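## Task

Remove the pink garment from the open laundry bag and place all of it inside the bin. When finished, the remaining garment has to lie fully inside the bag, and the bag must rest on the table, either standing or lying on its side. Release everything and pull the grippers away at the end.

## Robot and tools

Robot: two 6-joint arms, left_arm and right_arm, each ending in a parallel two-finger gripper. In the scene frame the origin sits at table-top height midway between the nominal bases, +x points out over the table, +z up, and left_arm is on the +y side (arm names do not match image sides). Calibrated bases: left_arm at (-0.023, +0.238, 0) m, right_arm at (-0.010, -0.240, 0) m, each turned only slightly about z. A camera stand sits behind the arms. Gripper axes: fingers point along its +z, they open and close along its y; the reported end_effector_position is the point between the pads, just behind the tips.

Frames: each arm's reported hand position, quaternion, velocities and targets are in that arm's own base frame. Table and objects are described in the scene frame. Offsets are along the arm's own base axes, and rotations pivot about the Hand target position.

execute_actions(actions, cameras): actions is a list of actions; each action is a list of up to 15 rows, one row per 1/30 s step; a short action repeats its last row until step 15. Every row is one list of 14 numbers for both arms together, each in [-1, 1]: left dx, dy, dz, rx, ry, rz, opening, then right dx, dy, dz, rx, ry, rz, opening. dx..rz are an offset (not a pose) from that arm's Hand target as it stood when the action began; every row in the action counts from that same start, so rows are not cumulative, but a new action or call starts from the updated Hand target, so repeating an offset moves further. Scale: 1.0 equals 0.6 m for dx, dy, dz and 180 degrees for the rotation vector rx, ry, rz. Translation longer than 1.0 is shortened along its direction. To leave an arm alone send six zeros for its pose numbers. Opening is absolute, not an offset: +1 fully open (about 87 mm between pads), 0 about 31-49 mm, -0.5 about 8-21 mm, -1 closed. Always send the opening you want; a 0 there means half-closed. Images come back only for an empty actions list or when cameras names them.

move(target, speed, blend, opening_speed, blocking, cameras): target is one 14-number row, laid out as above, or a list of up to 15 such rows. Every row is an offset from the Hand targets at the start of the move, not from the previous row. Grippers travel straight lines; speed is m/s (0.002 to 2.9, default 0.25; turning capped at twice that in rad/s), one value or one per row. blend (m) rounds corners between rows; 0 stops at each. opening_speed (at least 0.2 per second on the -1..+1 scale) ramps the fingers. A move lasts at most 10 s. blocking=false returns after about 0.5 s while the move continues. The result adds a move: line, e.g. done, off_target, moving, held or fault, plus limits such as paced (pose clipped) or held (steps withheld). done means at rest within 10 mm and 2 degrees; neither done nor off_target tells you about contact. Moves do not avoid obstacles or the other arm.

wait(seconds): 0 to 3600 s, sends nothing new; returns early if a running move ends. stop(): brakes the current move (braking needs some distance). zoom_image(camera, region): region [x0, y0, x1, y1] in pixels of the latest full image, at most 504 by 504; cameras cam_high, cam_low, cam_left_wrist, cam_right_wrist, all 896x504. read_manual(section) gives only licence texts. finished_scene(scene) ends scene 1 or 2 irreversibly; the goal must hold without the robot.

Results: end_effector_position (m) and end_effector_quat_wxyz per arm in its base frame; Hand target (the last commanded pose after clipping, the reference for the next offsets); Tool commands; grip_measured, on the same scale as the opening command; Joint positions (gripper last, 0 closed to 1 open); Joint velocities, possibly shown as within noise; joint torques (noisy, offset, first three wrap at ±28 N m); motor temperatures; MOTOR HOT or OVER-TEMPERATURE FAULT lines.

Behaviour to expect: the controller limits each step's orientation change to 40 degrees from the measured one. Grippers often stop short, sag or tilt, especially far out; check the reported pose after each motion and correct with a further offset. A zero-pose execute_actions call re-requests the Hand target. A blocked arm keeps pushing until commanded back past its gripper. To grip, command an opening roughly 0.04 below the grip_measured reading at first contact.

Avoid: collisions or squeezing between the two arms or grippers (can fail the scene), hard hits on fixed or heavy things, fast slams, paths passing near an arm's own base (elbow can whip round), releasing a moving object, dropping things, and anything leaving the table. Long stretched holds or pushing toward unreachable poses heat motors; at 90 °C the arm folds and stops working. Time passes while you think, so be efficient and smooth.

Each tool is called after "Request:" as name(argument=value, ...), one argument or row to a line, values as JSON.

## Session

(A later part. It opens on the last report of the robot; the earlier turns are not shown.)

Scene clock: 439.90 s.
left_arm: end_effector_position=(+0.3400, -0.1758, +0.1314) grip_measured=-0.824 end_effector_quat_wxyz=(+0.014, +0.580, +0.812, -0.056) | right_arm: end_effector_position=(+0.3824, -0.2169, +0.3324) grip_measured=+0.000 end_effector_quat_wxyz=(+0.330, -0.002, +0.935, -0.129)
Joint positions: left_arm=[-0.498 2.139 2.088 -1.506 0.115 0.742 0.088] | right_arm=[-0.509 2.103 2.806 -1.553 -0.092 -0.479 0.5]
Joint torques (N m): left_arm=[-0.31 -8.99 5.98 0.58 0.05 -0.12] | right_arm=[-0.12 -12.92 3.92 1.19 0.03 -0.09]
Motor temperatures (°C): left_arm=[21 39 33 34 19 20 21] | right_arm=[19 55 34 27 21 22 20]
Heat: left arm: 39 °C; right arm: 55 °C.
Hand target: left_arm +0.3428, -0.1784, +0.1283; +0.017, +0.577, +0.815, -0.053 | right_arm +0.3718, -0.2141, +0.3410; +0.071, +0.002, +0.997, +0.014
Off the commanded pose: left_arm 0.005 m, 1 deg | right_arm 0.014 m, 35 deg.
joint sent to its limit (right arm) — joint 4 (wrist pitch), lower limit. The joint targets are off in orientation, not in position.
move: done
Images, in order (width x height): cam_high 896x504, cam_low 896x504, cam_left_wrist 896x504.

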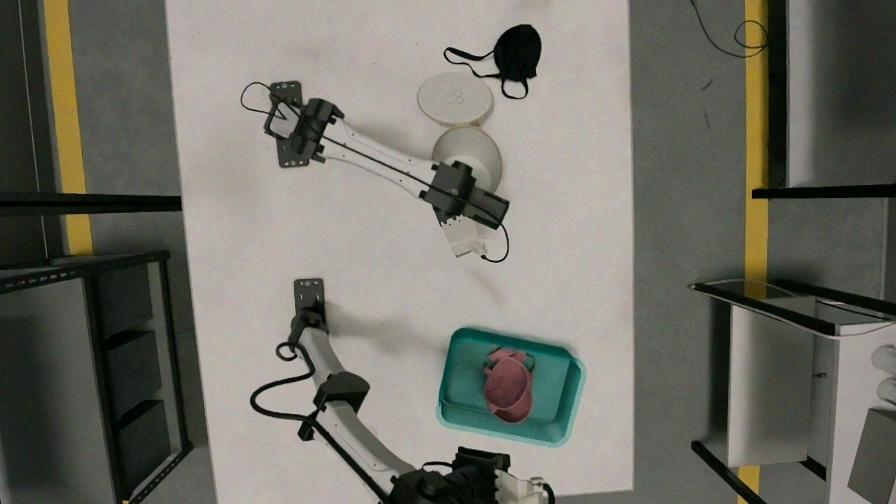

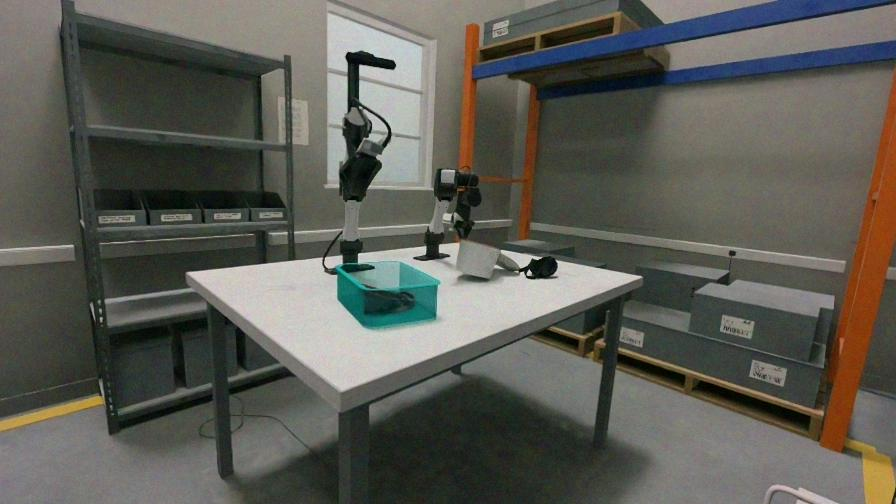

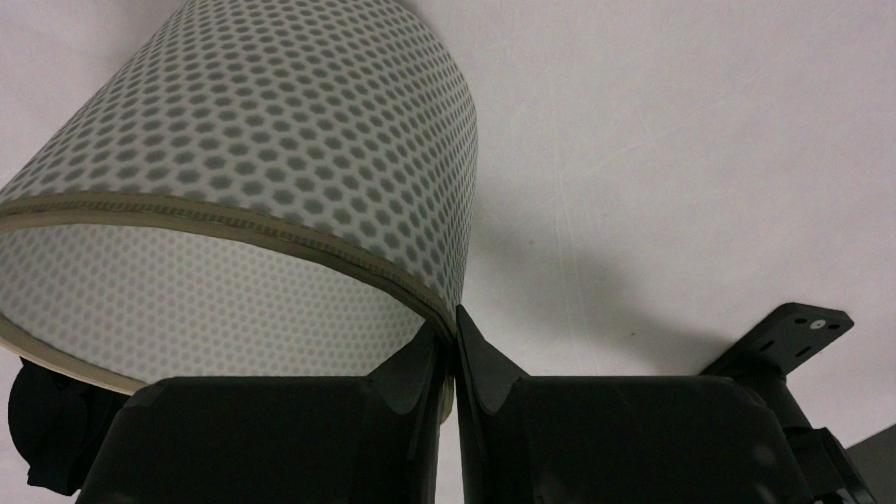

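Request:
move(
  target=[
    [0.0,-0.02,-0.05,0,0,0,-1,0,0,0,0,0,0,0],
    [0.0,-0.02,-0.05,0,0,0,0,0,0,0,0,0,0,0],
    [0.0,-0.02,0.25,0,0,0,0,0,0,0,0,0,0,0],
  ],
  speed=0.1,
  cameras=["cam_low","cam_left_wrist","cam_high"],
)

Request:
zoom_image(
  camera="cam_low",
  region=[400, 150, 580, 310],
)

Scene clock: 447.53 s.
left_arm: end_effector_position=(+0.3478, -0.1927, +0.2643) grip_measured=+0.000 end_effector_quat_wxyz=(+0.207, +0.570, +0.795, -0.033) | right_arm: end_effector_position=(+0.3824, -0.2169, +0.3324) grip_measured=+0.000 end_effector_quat_wxyz=(+0.330, -0.002, +0.935, -0.129)
Joint positions: left_arm=[-0.527 1.979 2.384 -1.565 0.102 0.695 0.5] | right_arm=[-0.509 2.103 2.806 -1.553 -0.092 -0.479 0.5]
Joint torques (N m): left_arm=[-0.49 -9.74 7.08 1.01 -0.03 -0.14] | right_arm=[-0.12 -12.93 3.92 1.19 0.04 -0.08]
Motor temperatures (°C): left_arm=[21 39 33 34 19 20 21] | right_arm=[19 55 34 27 21 22 20]
Heat: left arm: 39 °C; right arm: 55 °C.
Hand target: left_arm +0.3429, -0.1904, +0.2781; +0.017, +0.577, +0.815, -0.053 | right_arm +0.3718, -0.2141, +0.3410; +0.071, +0.002, +0.997, +0.014
Off the commanded pose: left_arm 0.015 m, 22 deg | right_arm 0.014 m, 35 deg.
joint sent to its limit (left arm) — joint 4 (wrist pitch), lower limit. The joint targets are off in orientation, not in position.
joint sent to its limit (right arm) — joint 4 (wrist pitch), lower limit. The joint targets are off in orientation, not in position.
move: off_target (left_arm)
Images, in order (width x height): cam_high 896x504, cam_low 896x504, cam_left_wrist 896x504.

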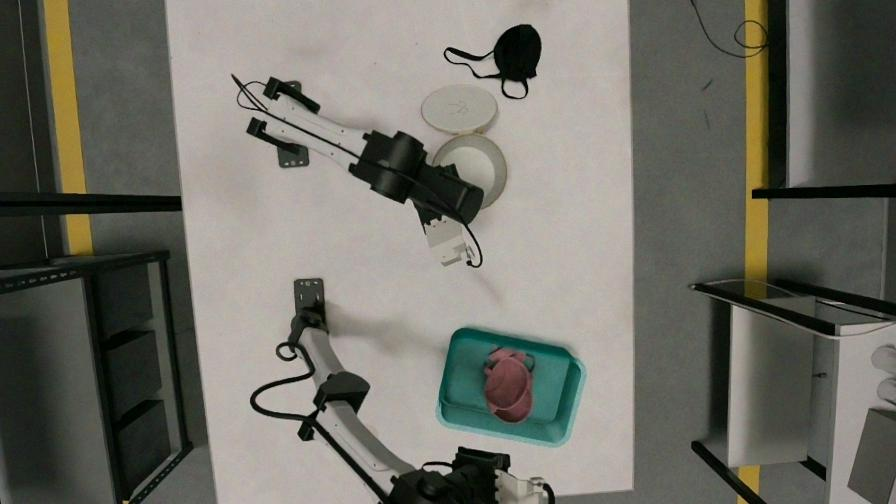

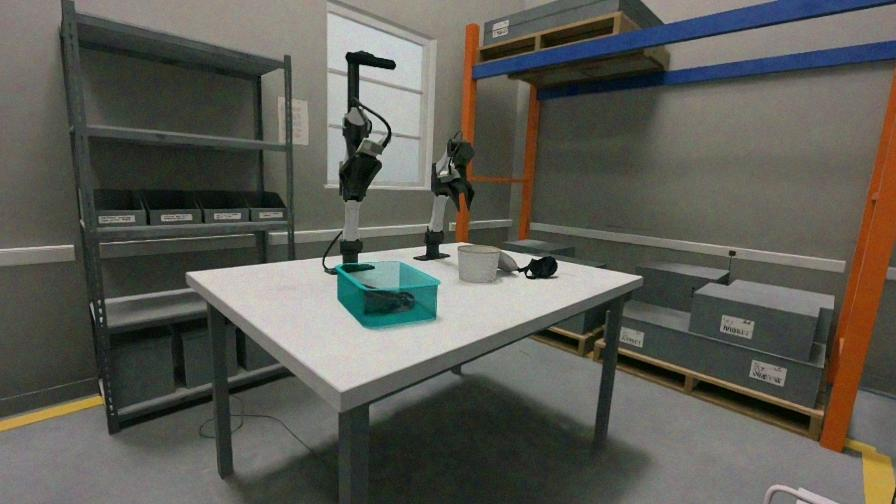

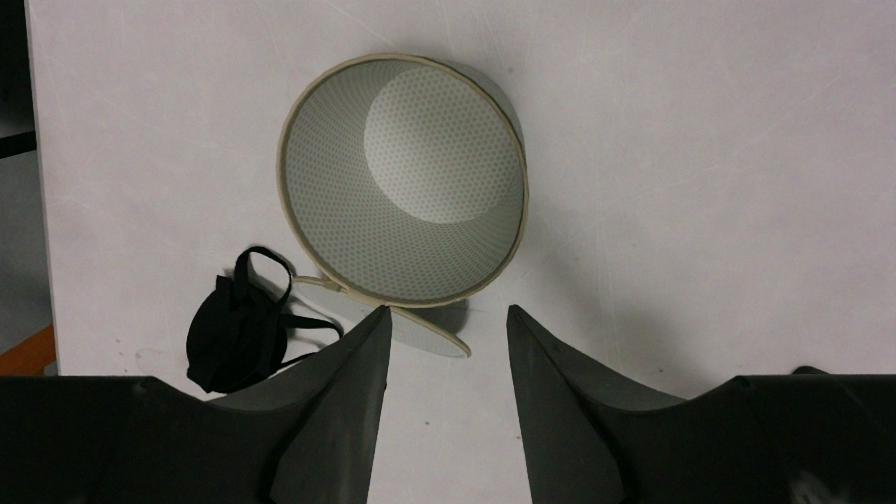

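Scaled by 2.800 from the camera's image (finer frame: 1280x720).

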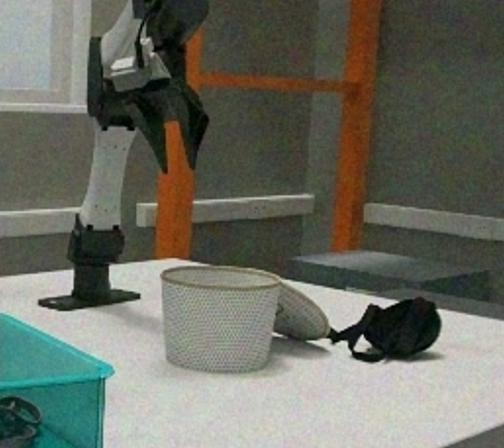

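Request:
move(
  target=[
    [0.1,0.35,0.0,-0.021,-0.092,0.482,0.5,0,0,0,0,0,0,0],
    [0.3,0.56,-0.2,-0.021,-0.092,0.482,0.5,0,0,0,0,0,0,0],
  ],
  speed=0.3,
  blend=[0.05,0],
  cameras=["cam_left_wrist","cam_high"],
)

Scene clock: 458.63 s.
left_arm: end_effector_position=(+0.5153, +0.1461, +0.1527) grip_measured=+0.500 end_effector_quat_wxyz=(+0.241, -0.144, +0.959, +0.037) | right_arm: end_effector_position=(+0.3824, -0.2169, +0.3324) grip_measured=+0.000 end_effector_quat_wxyz=(+0.330, -0.002, +0.935, -0.129)
Joint positions: left_arm=[0.273 2.544 2.846 -1.38 -0.014 -0.022 0.75] | right_arm=[-0.509 2.103 2.806 -1.553 -0.092 -0.479 0.5]
Joint torques (N m): left_arm=[-0.2 -11.54 7.86 1.4 0.09 0.13] | right_arm=[-0.12 -12.9 3.9 1.19 0.03 -0.09]
Motor temperatures (°C): left_arm=[21 41 34 34 18 20 20] | right_arm=[19 55 34 27 21 22 20]
Heat: left arm: 41 °C; right arm: 55 °C.
Hand target: left_arm +0.5229, +0.1456, +0.1581; +0.172, -0.138, +0.975, +0.025 | right_arm +0.3718, -0.2141, +0.3410; +0.071, +0.002, +0.997, +0.014
Off the commanded pose: left_arm 0.009 m, 8 deg | right_arm 0.014 m, 35 deg.
elbow stopped short (left arm): the move would have taken joint 3 (elbow) straighter than the controller allows.
joint sent to its limit (right arm) — joint 4 (wrist pitch), lower limit. The joint targets are off in orientation, not in position.
move: off_target (left_arm)
Images, in order (width x height): cam_high 896x504, cam_left_wrist 896x504.

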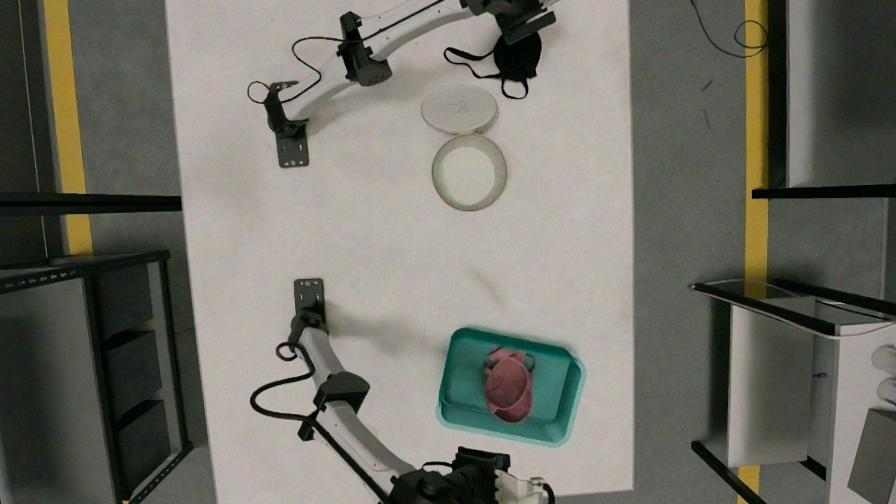

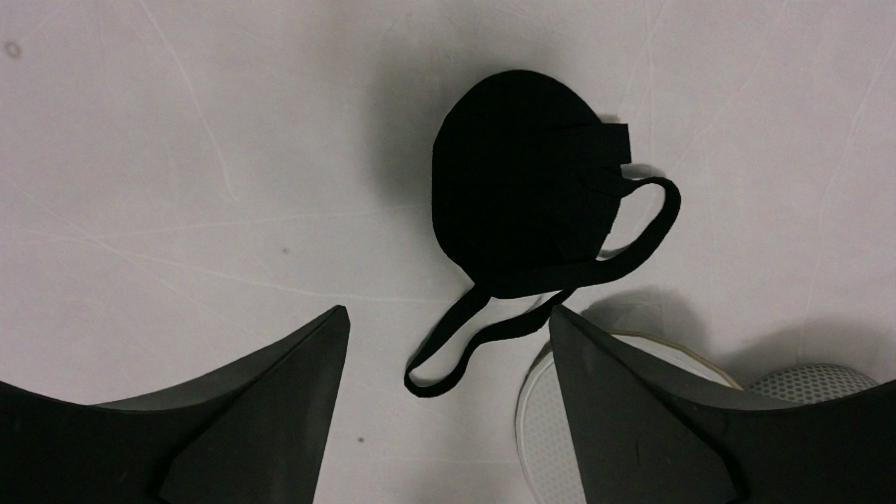

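Request:
move(
  target=[
    [0.03,-0.05,-0.12,0,0,0,0.5,0,0,0,0,0,0,0],
    [0.042,-0.05,-0.225,0,0,0,0.5,0,0,0,0,0,0,0],
    [0.042,-0.05,-0.225,0,0,0,-1,0,0,0,0,0,0,0],
    [-0.05,-0.05,0.3,0,0,0,-1,0,0,0,0,0,0,0],
  ],
  speed=[0.2,0.12,0.12,0.2],
  blend=[0.02,0,0,0],
  cameras=["cam_left_wrist","cam_high","cam_low"],
)

Request:
zoom_image(
  camera="cam_low",
  region=[400, 100, 600, 310],
)

Scene clock: 472.40 s.
left_arm: end_effector_position=(+0.4941, +0.1126, +0.3205) grip_measured=-0.999 end_effector_quat_wxyz=(+0.415, -0.131, +0.899, +0.042) | right_arm: end_effector_position=(+0.3824, -0.2169, +0.3324) grip_measured=+0.000 end_effector_quat_wxyz=(+0.330, -0.002, +0.935, -0.129)
Joint positions: left_arm=[0.223 2.228 2.855 -1.337 -0.016 -0.059 0] | right_arm=[-0.509 2.103 2.806 -1.553 -0.092 -0.479 0.5]
Joint torques (N m): left_arm=[0.47 -10.97 6.16 1.85 -0.02 0.11] | right_arm=[-0.12 -12.92 3.9 1.19 0.03 -0.09]
Motor temperatures (°C): left_arm=[21 44 33 34 18 20 20] | right_arm=[19 56 33 27 21 22 20]
Heat: left arm: 44 °C; right arm: 56 °C.
Hand target: left_arm +0.4929, +0.1155, +0.3381; +0.172, -0.138, +0.975, +0.025 | right_arm +0.3718, -0.2141, +0.3410; +0.071, +0.002, +0.997, +0.014
Off the commanded pose: left_arm 0.018 m, 29 deg | right_arm 0.014 m, 35 deg.
elbow stopped short (left arm): the move would have taken joint 3 (elbow) straighter than the controller allows.
joint sent to its limit (right arm) — joint 4 (wrist pitch), lower limit. The joint targets are off in orientation, not in position.
move: off_target (left_arm)
Images, in order (width x height): cam_high 896x504, cam_low 896x504, cam_left_wrist 896x504.

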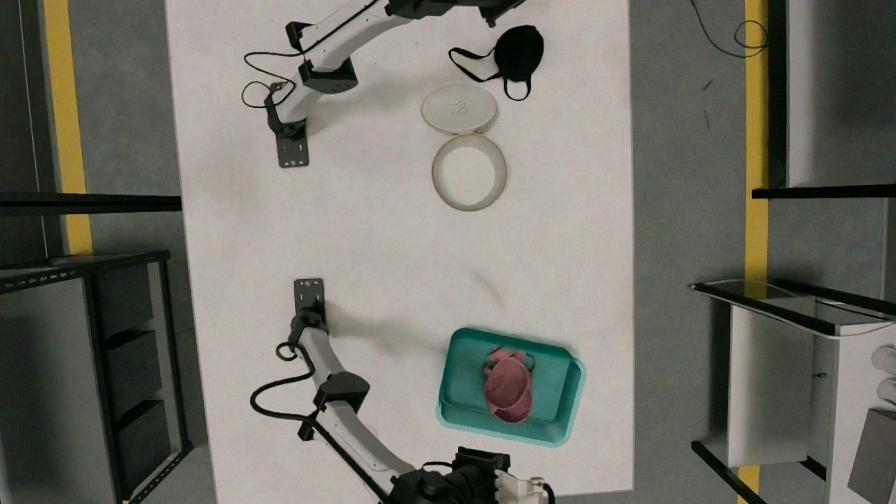

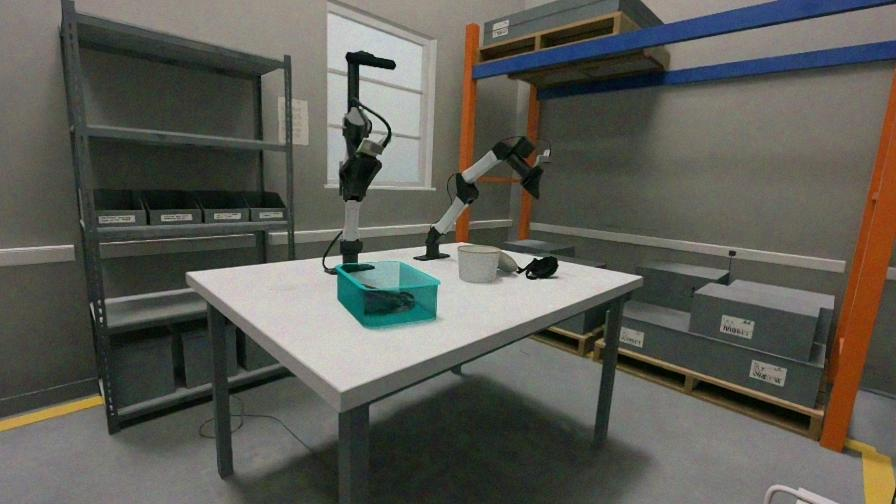

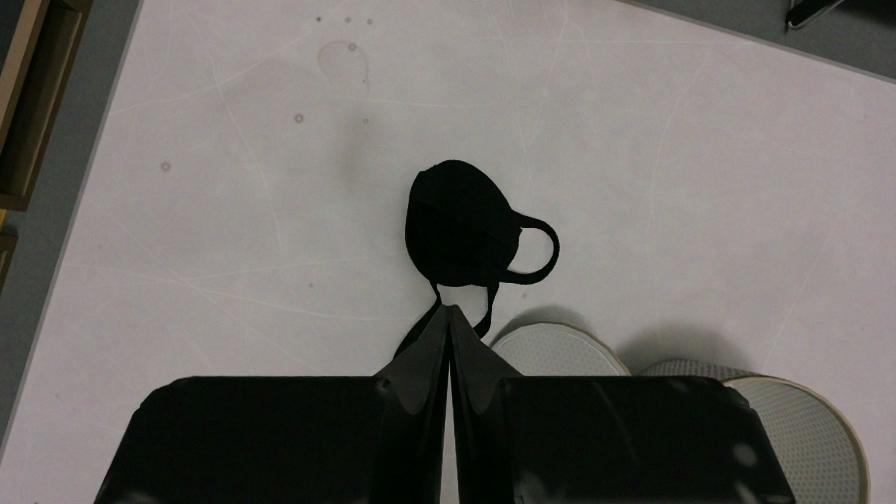

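Scaled by 2.400 from the camera's image (finer frame: 1280x720).

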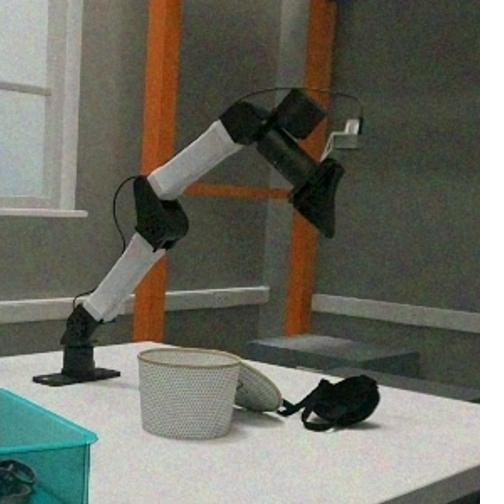

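Request:
move(
  target=[
    [0.07,0.04,-0.3,0,0,0,0.3,0,0,0,0,0,0,0],
    [0.082,0.042,-0.54,0,0,0,0.3,0,0,0,0,0,0,0],
  ],
  speed=[0.25,0.1],
  blend=[0.02,0],
  cameras=["cam_left_wrist"],
)

Scene clock: 484.67 s.
left_arm: end_effector_position=(+0.5395, +0.1384, +0.0185) grip_measured=+0.300 end_effector_quat_wxyz=(+0.168, -0.142, +0.975, +0.026) | right_arm: end_effector_position=(+0.3824, -0.2169, +0.3324) grip_measured=+0.000 end_effector_quat_wxyz=(+0.330, -0.002, +0.935, -0.129)
Joint positions: left_arm=[0.249 2.816 2.855 -1.268 -0.016 -0.038 0.65] | right_arm=[-0.509 2.103 2.806 -1.553 -0.092 -0.479 0.5]
Joint torques (N m): left_arm=[0.36 -12.66 6.32 1.15 0.04 0.13] | right_arm=[-0.12 -12.9 3.9 1.19 0.03 -0.09]
Motor temperatures (°C): left_arm=[21 45 34 35 18 20 20] | right_arm=[19 56 33 27 21 22 20]
Heat: left arm: 45 °C; right arm: 56 °C.
Hand target: left_arm +0.5420, +0.1408, +0.0140; +0.172, -0.138, +0.975, +0.025 | right_arm +0.3718, -0.2141, +0.3410; +0.071, +0.002, +0.997, +0.014
Off the commanded pose: left_arm 0.006 m, 1 deg | right_arm 0.014 m, 35 deg.
elbow stopped short (left arm): the move would have taken joint 3 (elbow) straighter than the controller allows.
joint sent to its limit (right arm) — joint 4 (wrist pitch), lower limit. The joint targets are off in orientation, not in position.
move: done

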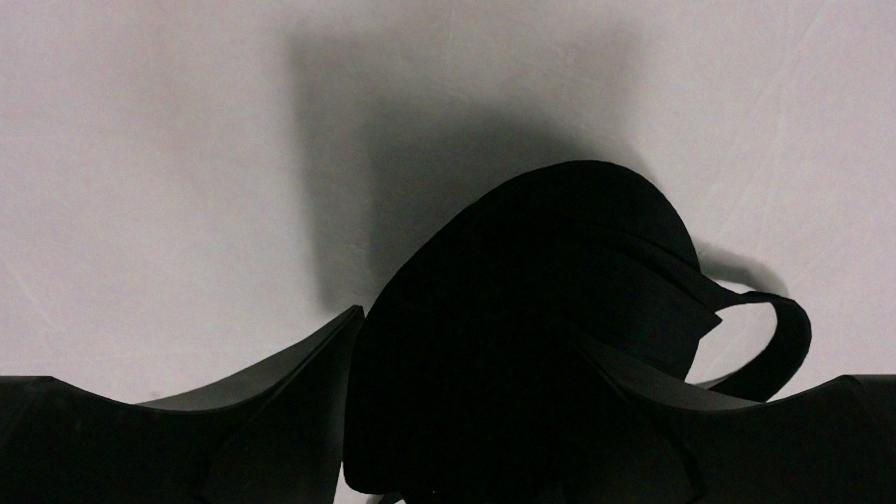

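Request:
move(
  target=[
    [0,0,-0.014,0,0,0,0.3,0,0,0,0,0,0,0],
    [0,0,-0.014,0,0,0,-1,0,0,0,0,0,0,0],
    [-0.1,-0.08,0.45,0,0,0,-1,0,0,0,0,0,0,0],
  ],
  speed=[0.1,0.1,0.2],
  cameras=["cam_left_wrist","cam_high","cam_low"],
)

Request:
zoom_image(
  camera="cam_low",
  region=[400, 100, 600, 310],
)

Scene clock: 493.03 s.
left_arm: end_effector_position=(+0.4834, +0.0942, +0.2666) grip_measured=-0.672 end_effector_quat_wxyz=(+0.321, -0.125, +0.938, +0.031) | right_arm: end_effector_position=(+0.3824, -0.2169, +0.3324) grip_measured=+0.000 end_effector_quat_wxyz=(+0.330, -0.002, +0.935, -0.129)
Joint positions: left_arm=[0.19 2.302 2.854 -1.467 -0.024 -0.068 0.164] | right_arm=[-0.509 2.103 2.806 -1.553 -0.092 -0.479 0.5]
Joint torques (N m): left_arm=[-0.4 -12.01 6.41 1.53 -0.15 -0.11] | right_arm=[-0.1 -12.92 3.92 1.19 0.04 -0.09]
Motor temperatures (°C): left_arm=[21 49 34 35 18 20 20] | right_arm=[19 57 33 27 21 22 20]
Heat: left arm: 49 °C; right arm: 57 °C.
Hand target: left_arm +0.4820, +0.0929, +0.2841; +0.172, -0.138, +0.975, +0.025 | right_arm +0.3718, -0.2141, +0.3410; +0.071, +0.002, +0.997, +0.014
Off the commanded pose: left_arm 0.018 m, 18 deg | right_arm 0.014 m, 35 deg.
elbow stopped short (left arm): the move would have taken joint 3 (elbow) straighter than the controller allows.
joint sent to its limit (right arm) — joint 4 (wrist pitch), lower limit. The joint targets are off in orientation, not in position.
move: off_target (left_arm)
Images, in order (width x height): cam_high 896x504, cam_low 896x504, cam_left_wrist 896x504.

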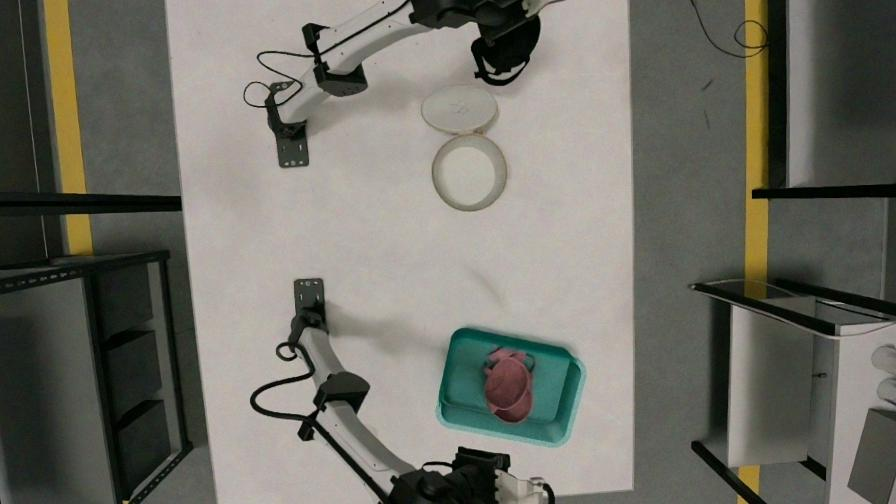

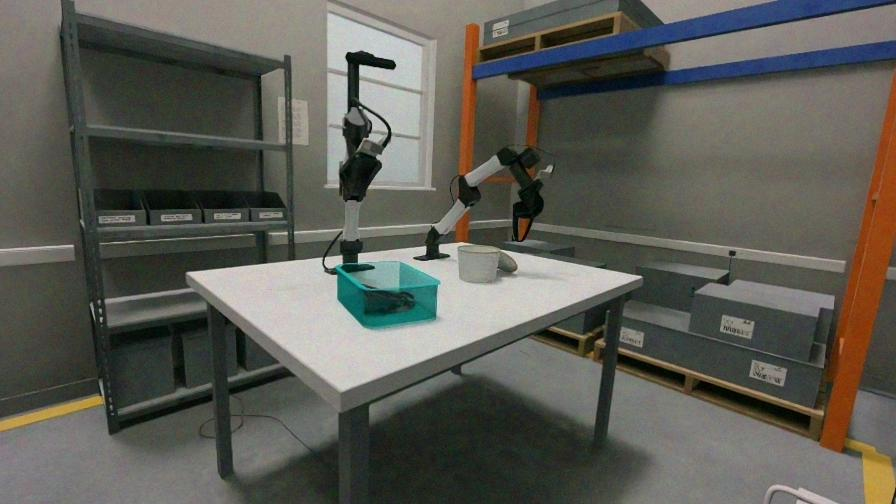

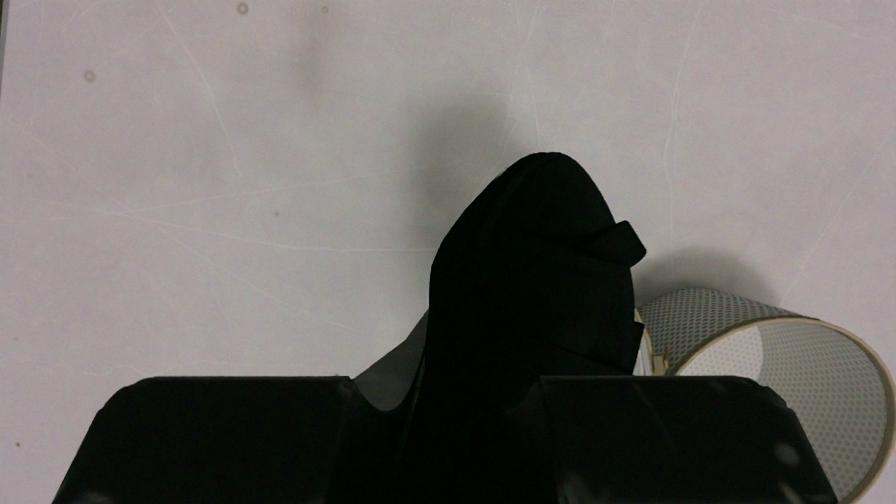

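Scaled by 2.400 from the camera's image (finer frame: 1280x720).

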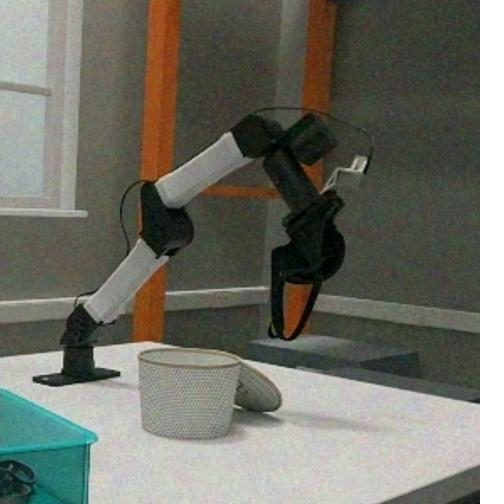

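Request:
move(
  target=[
    [-0.08,-0.02,0.14,0,0,0,-1,0,0,0,0,0,0,0],
    [-0.153,-0.372,0.14,0,0,-0.1,-1,0,0,0,0,0,0,0],
    [-0.153,-0.372,-0.05,0,0,-0.1,-1,0,0,0,0,0,0,0],
  ],
  speed=0.2,
  blend=[0.03,0,0],
  cameras=["cam_left_wrist","cam_high","cam_low"],
)

Request:
zoom_image(
  camera="cam_low",
  region=[400, 100, 600, 310],
)

Scene clock: 501.73 s.
left_arm: end_effector_position=(+0.3900, -0.1324, +0.2547) grip_measured=-0.672 end_effector_quat_wxyz=(+0.213, +0.027, +0.977, -0.014) | right_arm: end_effector_position=(+0.3824, -0.2169, +0.3324) grip_measured=+0.000 end_effector_quat_wxyz=(+0.330, -0.002, +0.935, -0.129)
Joint positions: left_arm=[-0.345 2.077 2.497 -1.573 -0.104 -0.268 0.164] | right_arm=[-0.509 2.103 2.806 -1.553 -0.092 -0.479 0.5]
Joint torques (N m): left_arm=[0.53 -8.35 5.3 1.1 -0.09 -0.12] | right_arm=[-0.12 -12.93 3.92 1.19 0.04 -0.08]
Motor temperatures (°C): left_arm=[21 48 33 35 18 20 21] | right_arm=[19 57 33 27 21 22 20]
Heat: left arm: 48 °C; right arm: 57 °C.
Hand target: left_arm +0.3902, -0.1305, +0.2541; +0.174, +0.016, +0.985, -0.003 | right_arm +0.3718, -0.2141, +0.3410; +0.071, +0.002, +0.997, +0.014
Off the commanded pose: left_arm 0.002 m, 5 deg | right_arm 0.014 m, 35 deg.
elbow stopped short (left arm): the move would have taken joint 3 (elbow) straighter than the controller allows.
joint sent to its limit (left arm) — joint 4 (wrist pitch), lower limit. The joint targets are off in orientation, not in position.
joint sent to its limit (right arm) — joint 4 (wrist pitch), lower limit. The joint targets are off in orientation, not in position.
move: off_target (left_arm)
Images, in order (width x height): cam_high 896x504, cam_low 896x504, cam_left_wrist 896x504.

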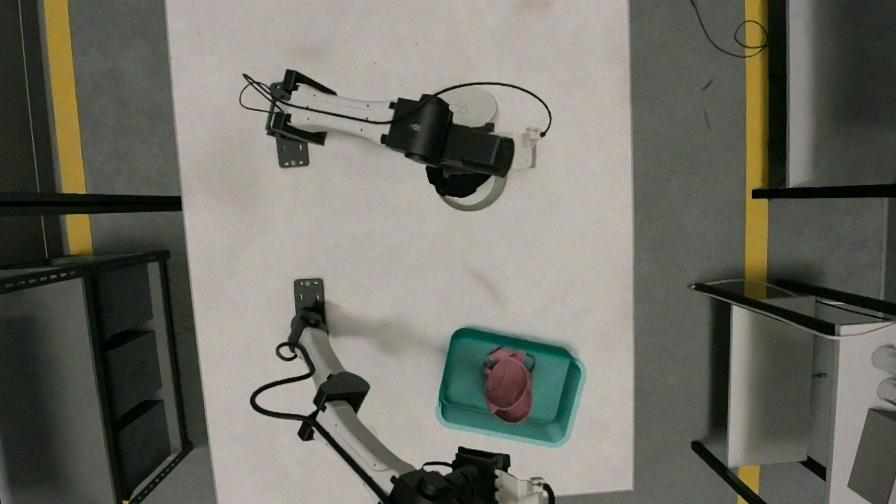

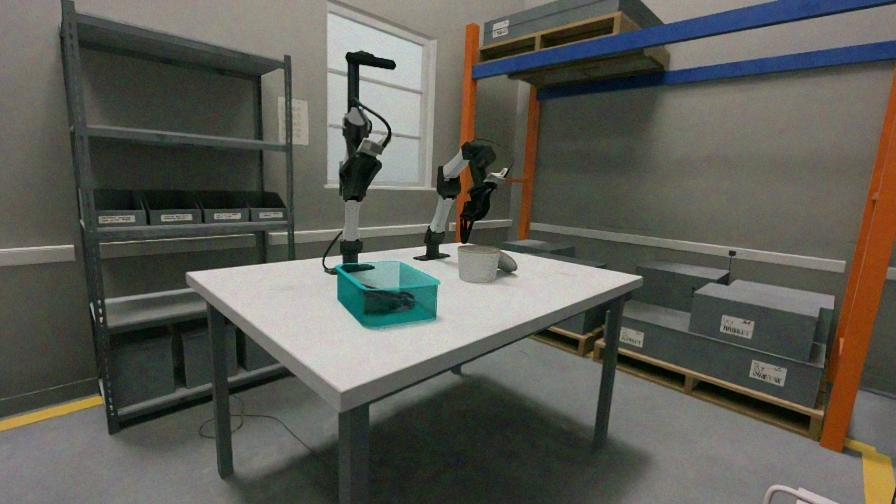

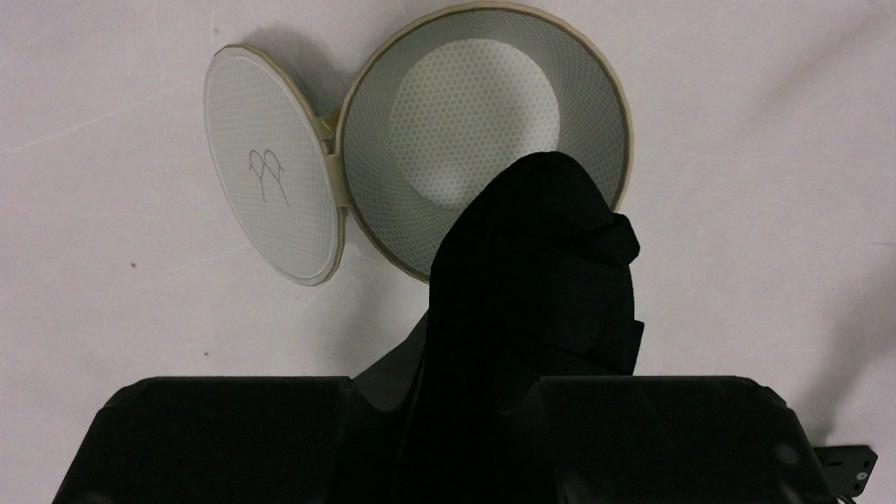

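Scaled by 2.400 from the camera's image (finer frame: 1280x720).

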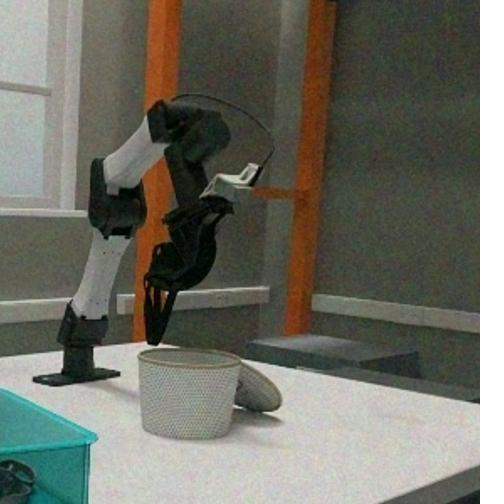

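Request:
move(
  target=[
    [0.045,0.065,0.03,0,0,0,-1,0,0,0,0,0,0,0],
    [0.045,0.065,-0.15,0,0,0,-1,0,0,0,0,0,0,0],
  ],
  speed=0.15,
  cameras=["cam_left_wrist","cam_high","cam_low"],
)

Request:
zoom_image(
  camera="cam_low",
  region=[400, 100, 600, 310],
)

Scene clock: 508.60 s.
left_arm: end_effector_position=(+0.4157, -0.0889, +0.1455) grip_measured=-0.672 end_effector_quat_wxyz=(+0.146, +0.013, +0.989, +0.009) | right_arm: end_effector_position=(+0.3824, -0.2169, +0.3324) grip_measured=+0.000 end_effector_quat_wxyz=(+0.330, -0.002, +0.935, -0.129)
Joint positions: left_arm=[-0.224 2.077 2.045 -1.256 -0.077 -0.188 0.164] | right_arm=[-0.509 2.103 2.806 -1.553 -0.092 -0.479 0.5]
Joint torques (N m): left_arm=[-0.09 -13.2 6.01 1.09 0.04 0.07] | right_arm=[-0.12 -12.93 3.93 1.19 0.03 -0.08]
Motor temperatures (°C): left_arm=[21 47 33 35 18 20 21] | right_arm=[19 57 33 27 21 22 20]
Heat: left arm: 47 °C; right arm: 57 °C.
Hand target: left_arm +0.4172, -0.0913, +0.1641; +0.174, +0.016, +0.985, -0.003 | right_arm +0.3718, -0.2141, +0.3410; +0.071, +0.002, +0.997, +0.014
Off the commanded pose: left_arm 0.019 m, 4 deg | right_arm 0.014 m, 35 deg.
joint sent to its limit (right arm) — joint 4 (wrist pitch), lower limit. The joint targets are off in orientation, not in position.
move: off_target (left_arm)
Images, in order (width x height): cam_high 896x504, cam_low 896x504, cam_left_wrist 896x504.

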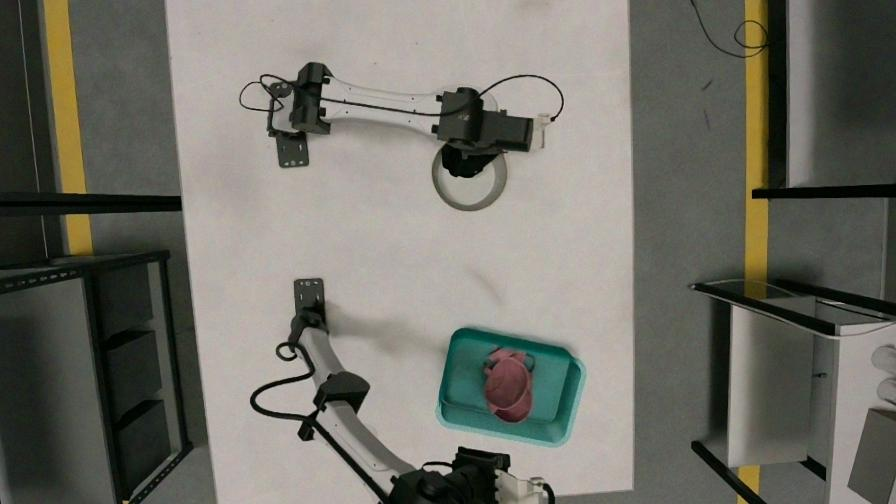

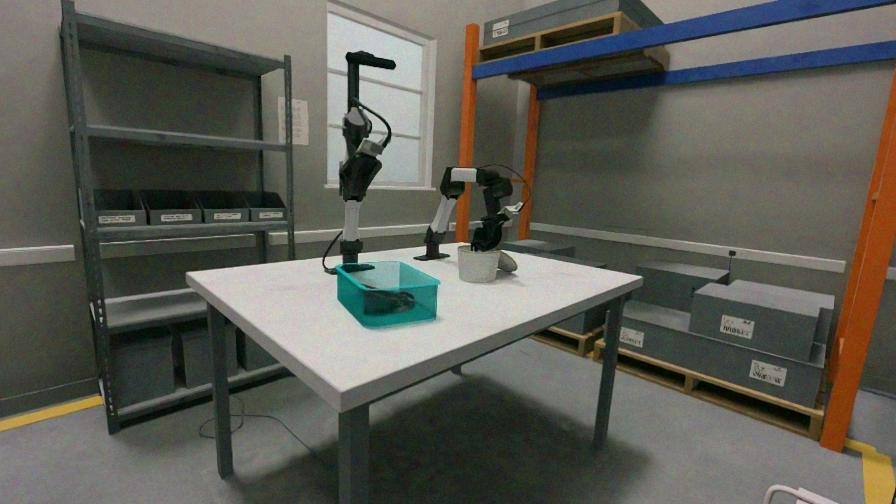

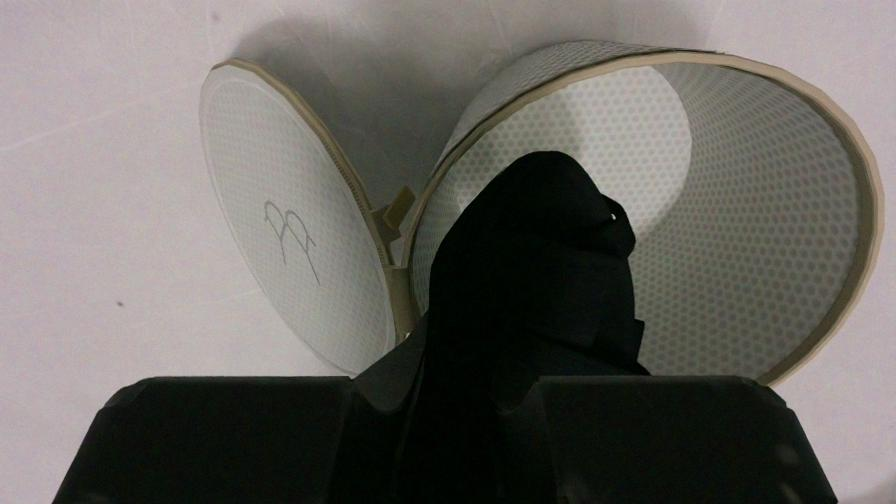

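Scaled by 2.400 from the camera's image (finer frame: 1280x720).

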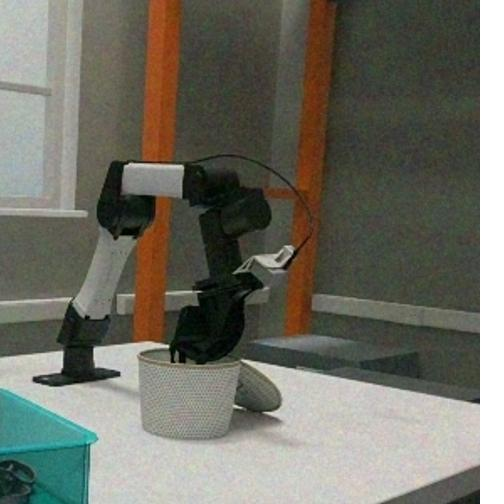

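Request:
move(
  target=[
    [0.03,-0.05,0.04,0,0,0,-1,0,0,0,0,0,0,0],
    [0.03,-0.05,-0.02,0,0,0,-1,0,0,0,0,0,0,0],
    [0.03,-0.05,-0.02,0,0,0,-0.1,0,0,0,0,0,0,0],
    [0.03,-0.05,0.25,0,0,0,-0.1,0,0,0,0,0,0,0],
  ],
  speed=0.15,
  blend=[0.01,0,0,0],
  cameras=["cam_left_wrist","cam_high","cam_low"],
)

Request:
zoom_image(
  camera="cam_low",
  region=[320, 170, 560, 340],
)

Scene clock: 516.47 s.
left_arm: end_effector_position=(+0.4393, -0.1237, +0.2978) grip_measured=-0.100 end_effector_quat_wxyz=(+0.320, +0.017, +0.946, -0.044) | right_arm: end_effector_position=(+0.3824, -0.2169, +0.3324) grip_measured=+0.000 end_effector_quat_wxyz=(+0.330, -0.002, +0.935, -0.129)
Joint positions: left_arm=[-0.284 2.209 2.854 -1.563 -0.078 -0.223 0.45] | right_arm=[-0.509 2.103 2.806 -1.553 -0.092 -0.479 0.5]
Joint torques (N m): left_arm=[-0.06 -11.06 6.02 1.44 -0.15 0.02] | right_arm=[-0.1 -12.9 3.9 1.19 0.03 -0.08]
Motor temperatures (°C): left_arm=[21 48 33 34 18 20 21] | right_arm=[19 57 33 27 21 22 20]
Heat: left arm: 48 °C; right arm: 57 °C.
Hand target: left_arm +0.4352, -0.1215, +0.3142; +0.174, +0.016, +0.985, -0.003 | right_arm +0.3718, -0.2141, +0.3410; +0.071, +0.002, +0.997, +0.014
Off the commanded pose: left_arm 0.017 m, 18 deg | right_arm 0.014 m, 35 deg.
elbow stopped short (left arm): the move would have taken joint 3 (elbow) straighter than the controller allows.
joint sent to its limit (right arm) — joint 4 (wrist pitch), lower limit. The joint targets are off in orientation, not in position.
move: off_target (left_arm)
Images, in order (width x height): cam_high 896x504, cam_low 896x504, cam_left_wrist 896x504.

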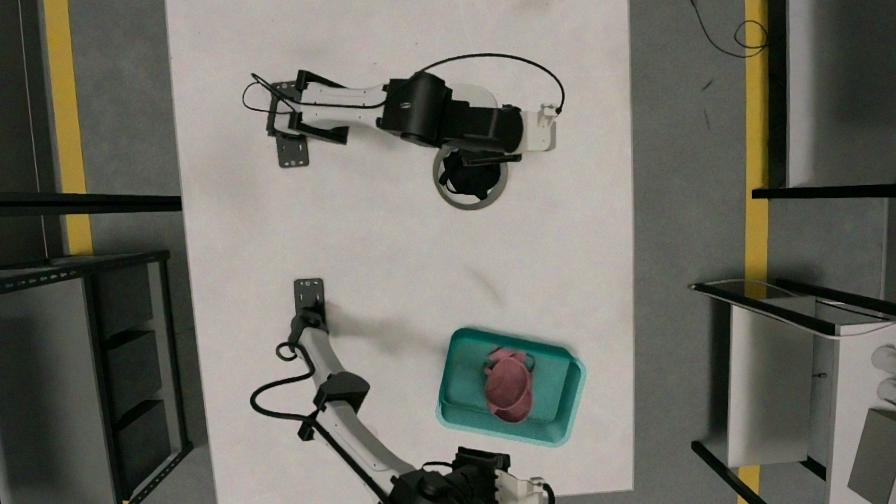

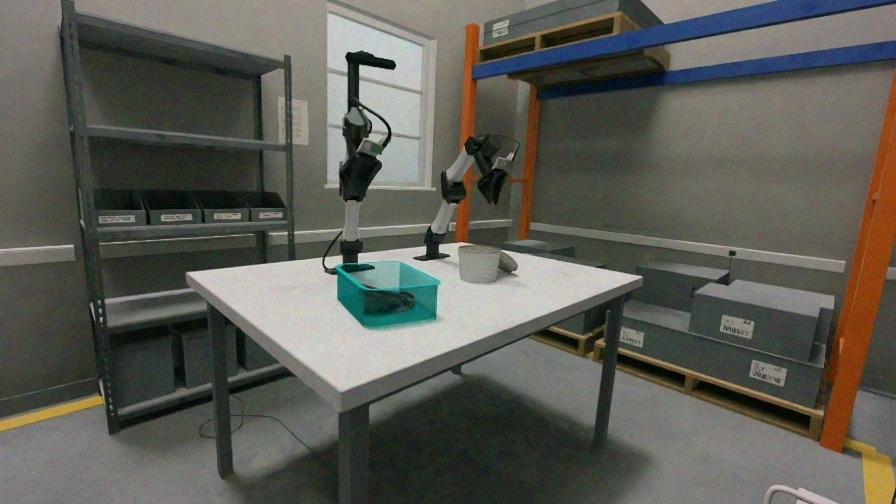

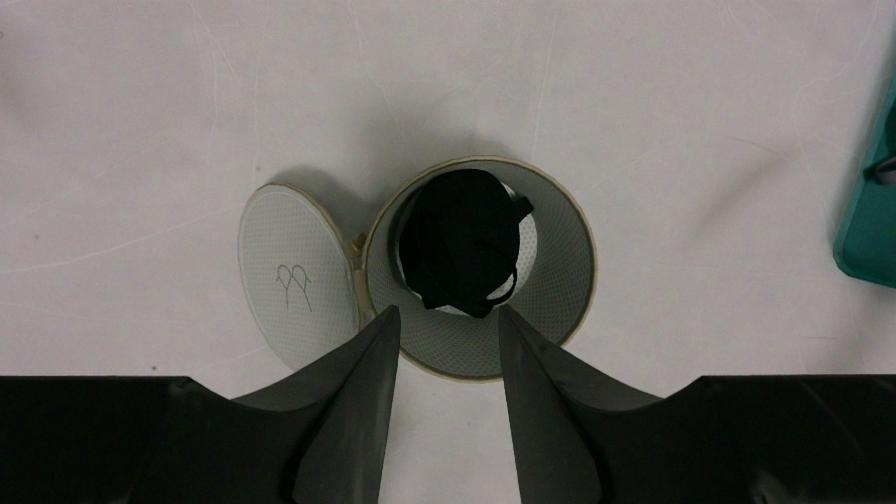

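Scaled by 2.100 from the camera's image (finer frame: 1280x720).

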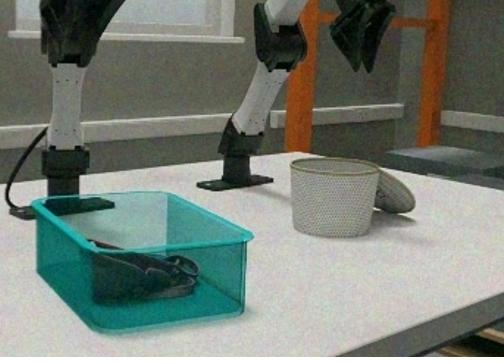

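Perfect. Move the left arm clear and finish.

Request:
move(
  target=[-0.15,0.25,0.02,0,0,0,0,0,0,0,0,0,0,0],
  speed=0.3,
)

Request:
finished_scene(
  scene=1,
)

Scene clock: 521.50 s.
left_arm: end_effector_position=(+0.3516, +0.0297, +0.3212) grip_measured=+0.000 end_effector_quat_wxyz=(+0.282, +0.008, +0.959, +0.011) | right_arm: end_effector_position=(+0.3824, -0.2169, +0.3324) grip_measured=+0.000 end_effector_quat_wxyz=(+0.330, -0.002, +0.935, -0.129)
Joint positions: left_arm=[0.089 1.794 2.363 -1.568 0.032 0.095 0.5] | right_arm=[-0.509 2.103 2.806 -1.553 -0.092 -0.479 0.5]
Joint torques (N m): left_arm=[0.18 -7.47 4.55 1.27 0.11 0.13] | right_arm=[-0.12 -12.93 3.93 1.19 0.03 -0.08]
Motor temperatures (°C): left_arm=[21 48 33 34 18 20 21] | right_arm=[19 57 33 27 21 22 20]
Heat: left arm: 48 °C; right arm: 57 °C.
Hand target: left_arm +0.3452, +0.0286, +0.3262; +0.174, +0.016, +0.985, -0.003 | right_arm +0.3718, -0.2141, +0.3410; +0.071, +0.002, +0.997, +0.014
Off the commanded pose: left_arm 0.008 m, 13 deg | right_arm 0.014 m, 35 deg.
joint sent to its limit (left arm) — joint 4 (wrist pitch), lower limit. The joint targets are off in orientation, not in position.
joint sent to its limit (right arm) — joint 4 (wrist pitch), lower limit. The joint targets are off in orientation, not in position.
move: off_target (left_arm)

The scene is finished: the task was done.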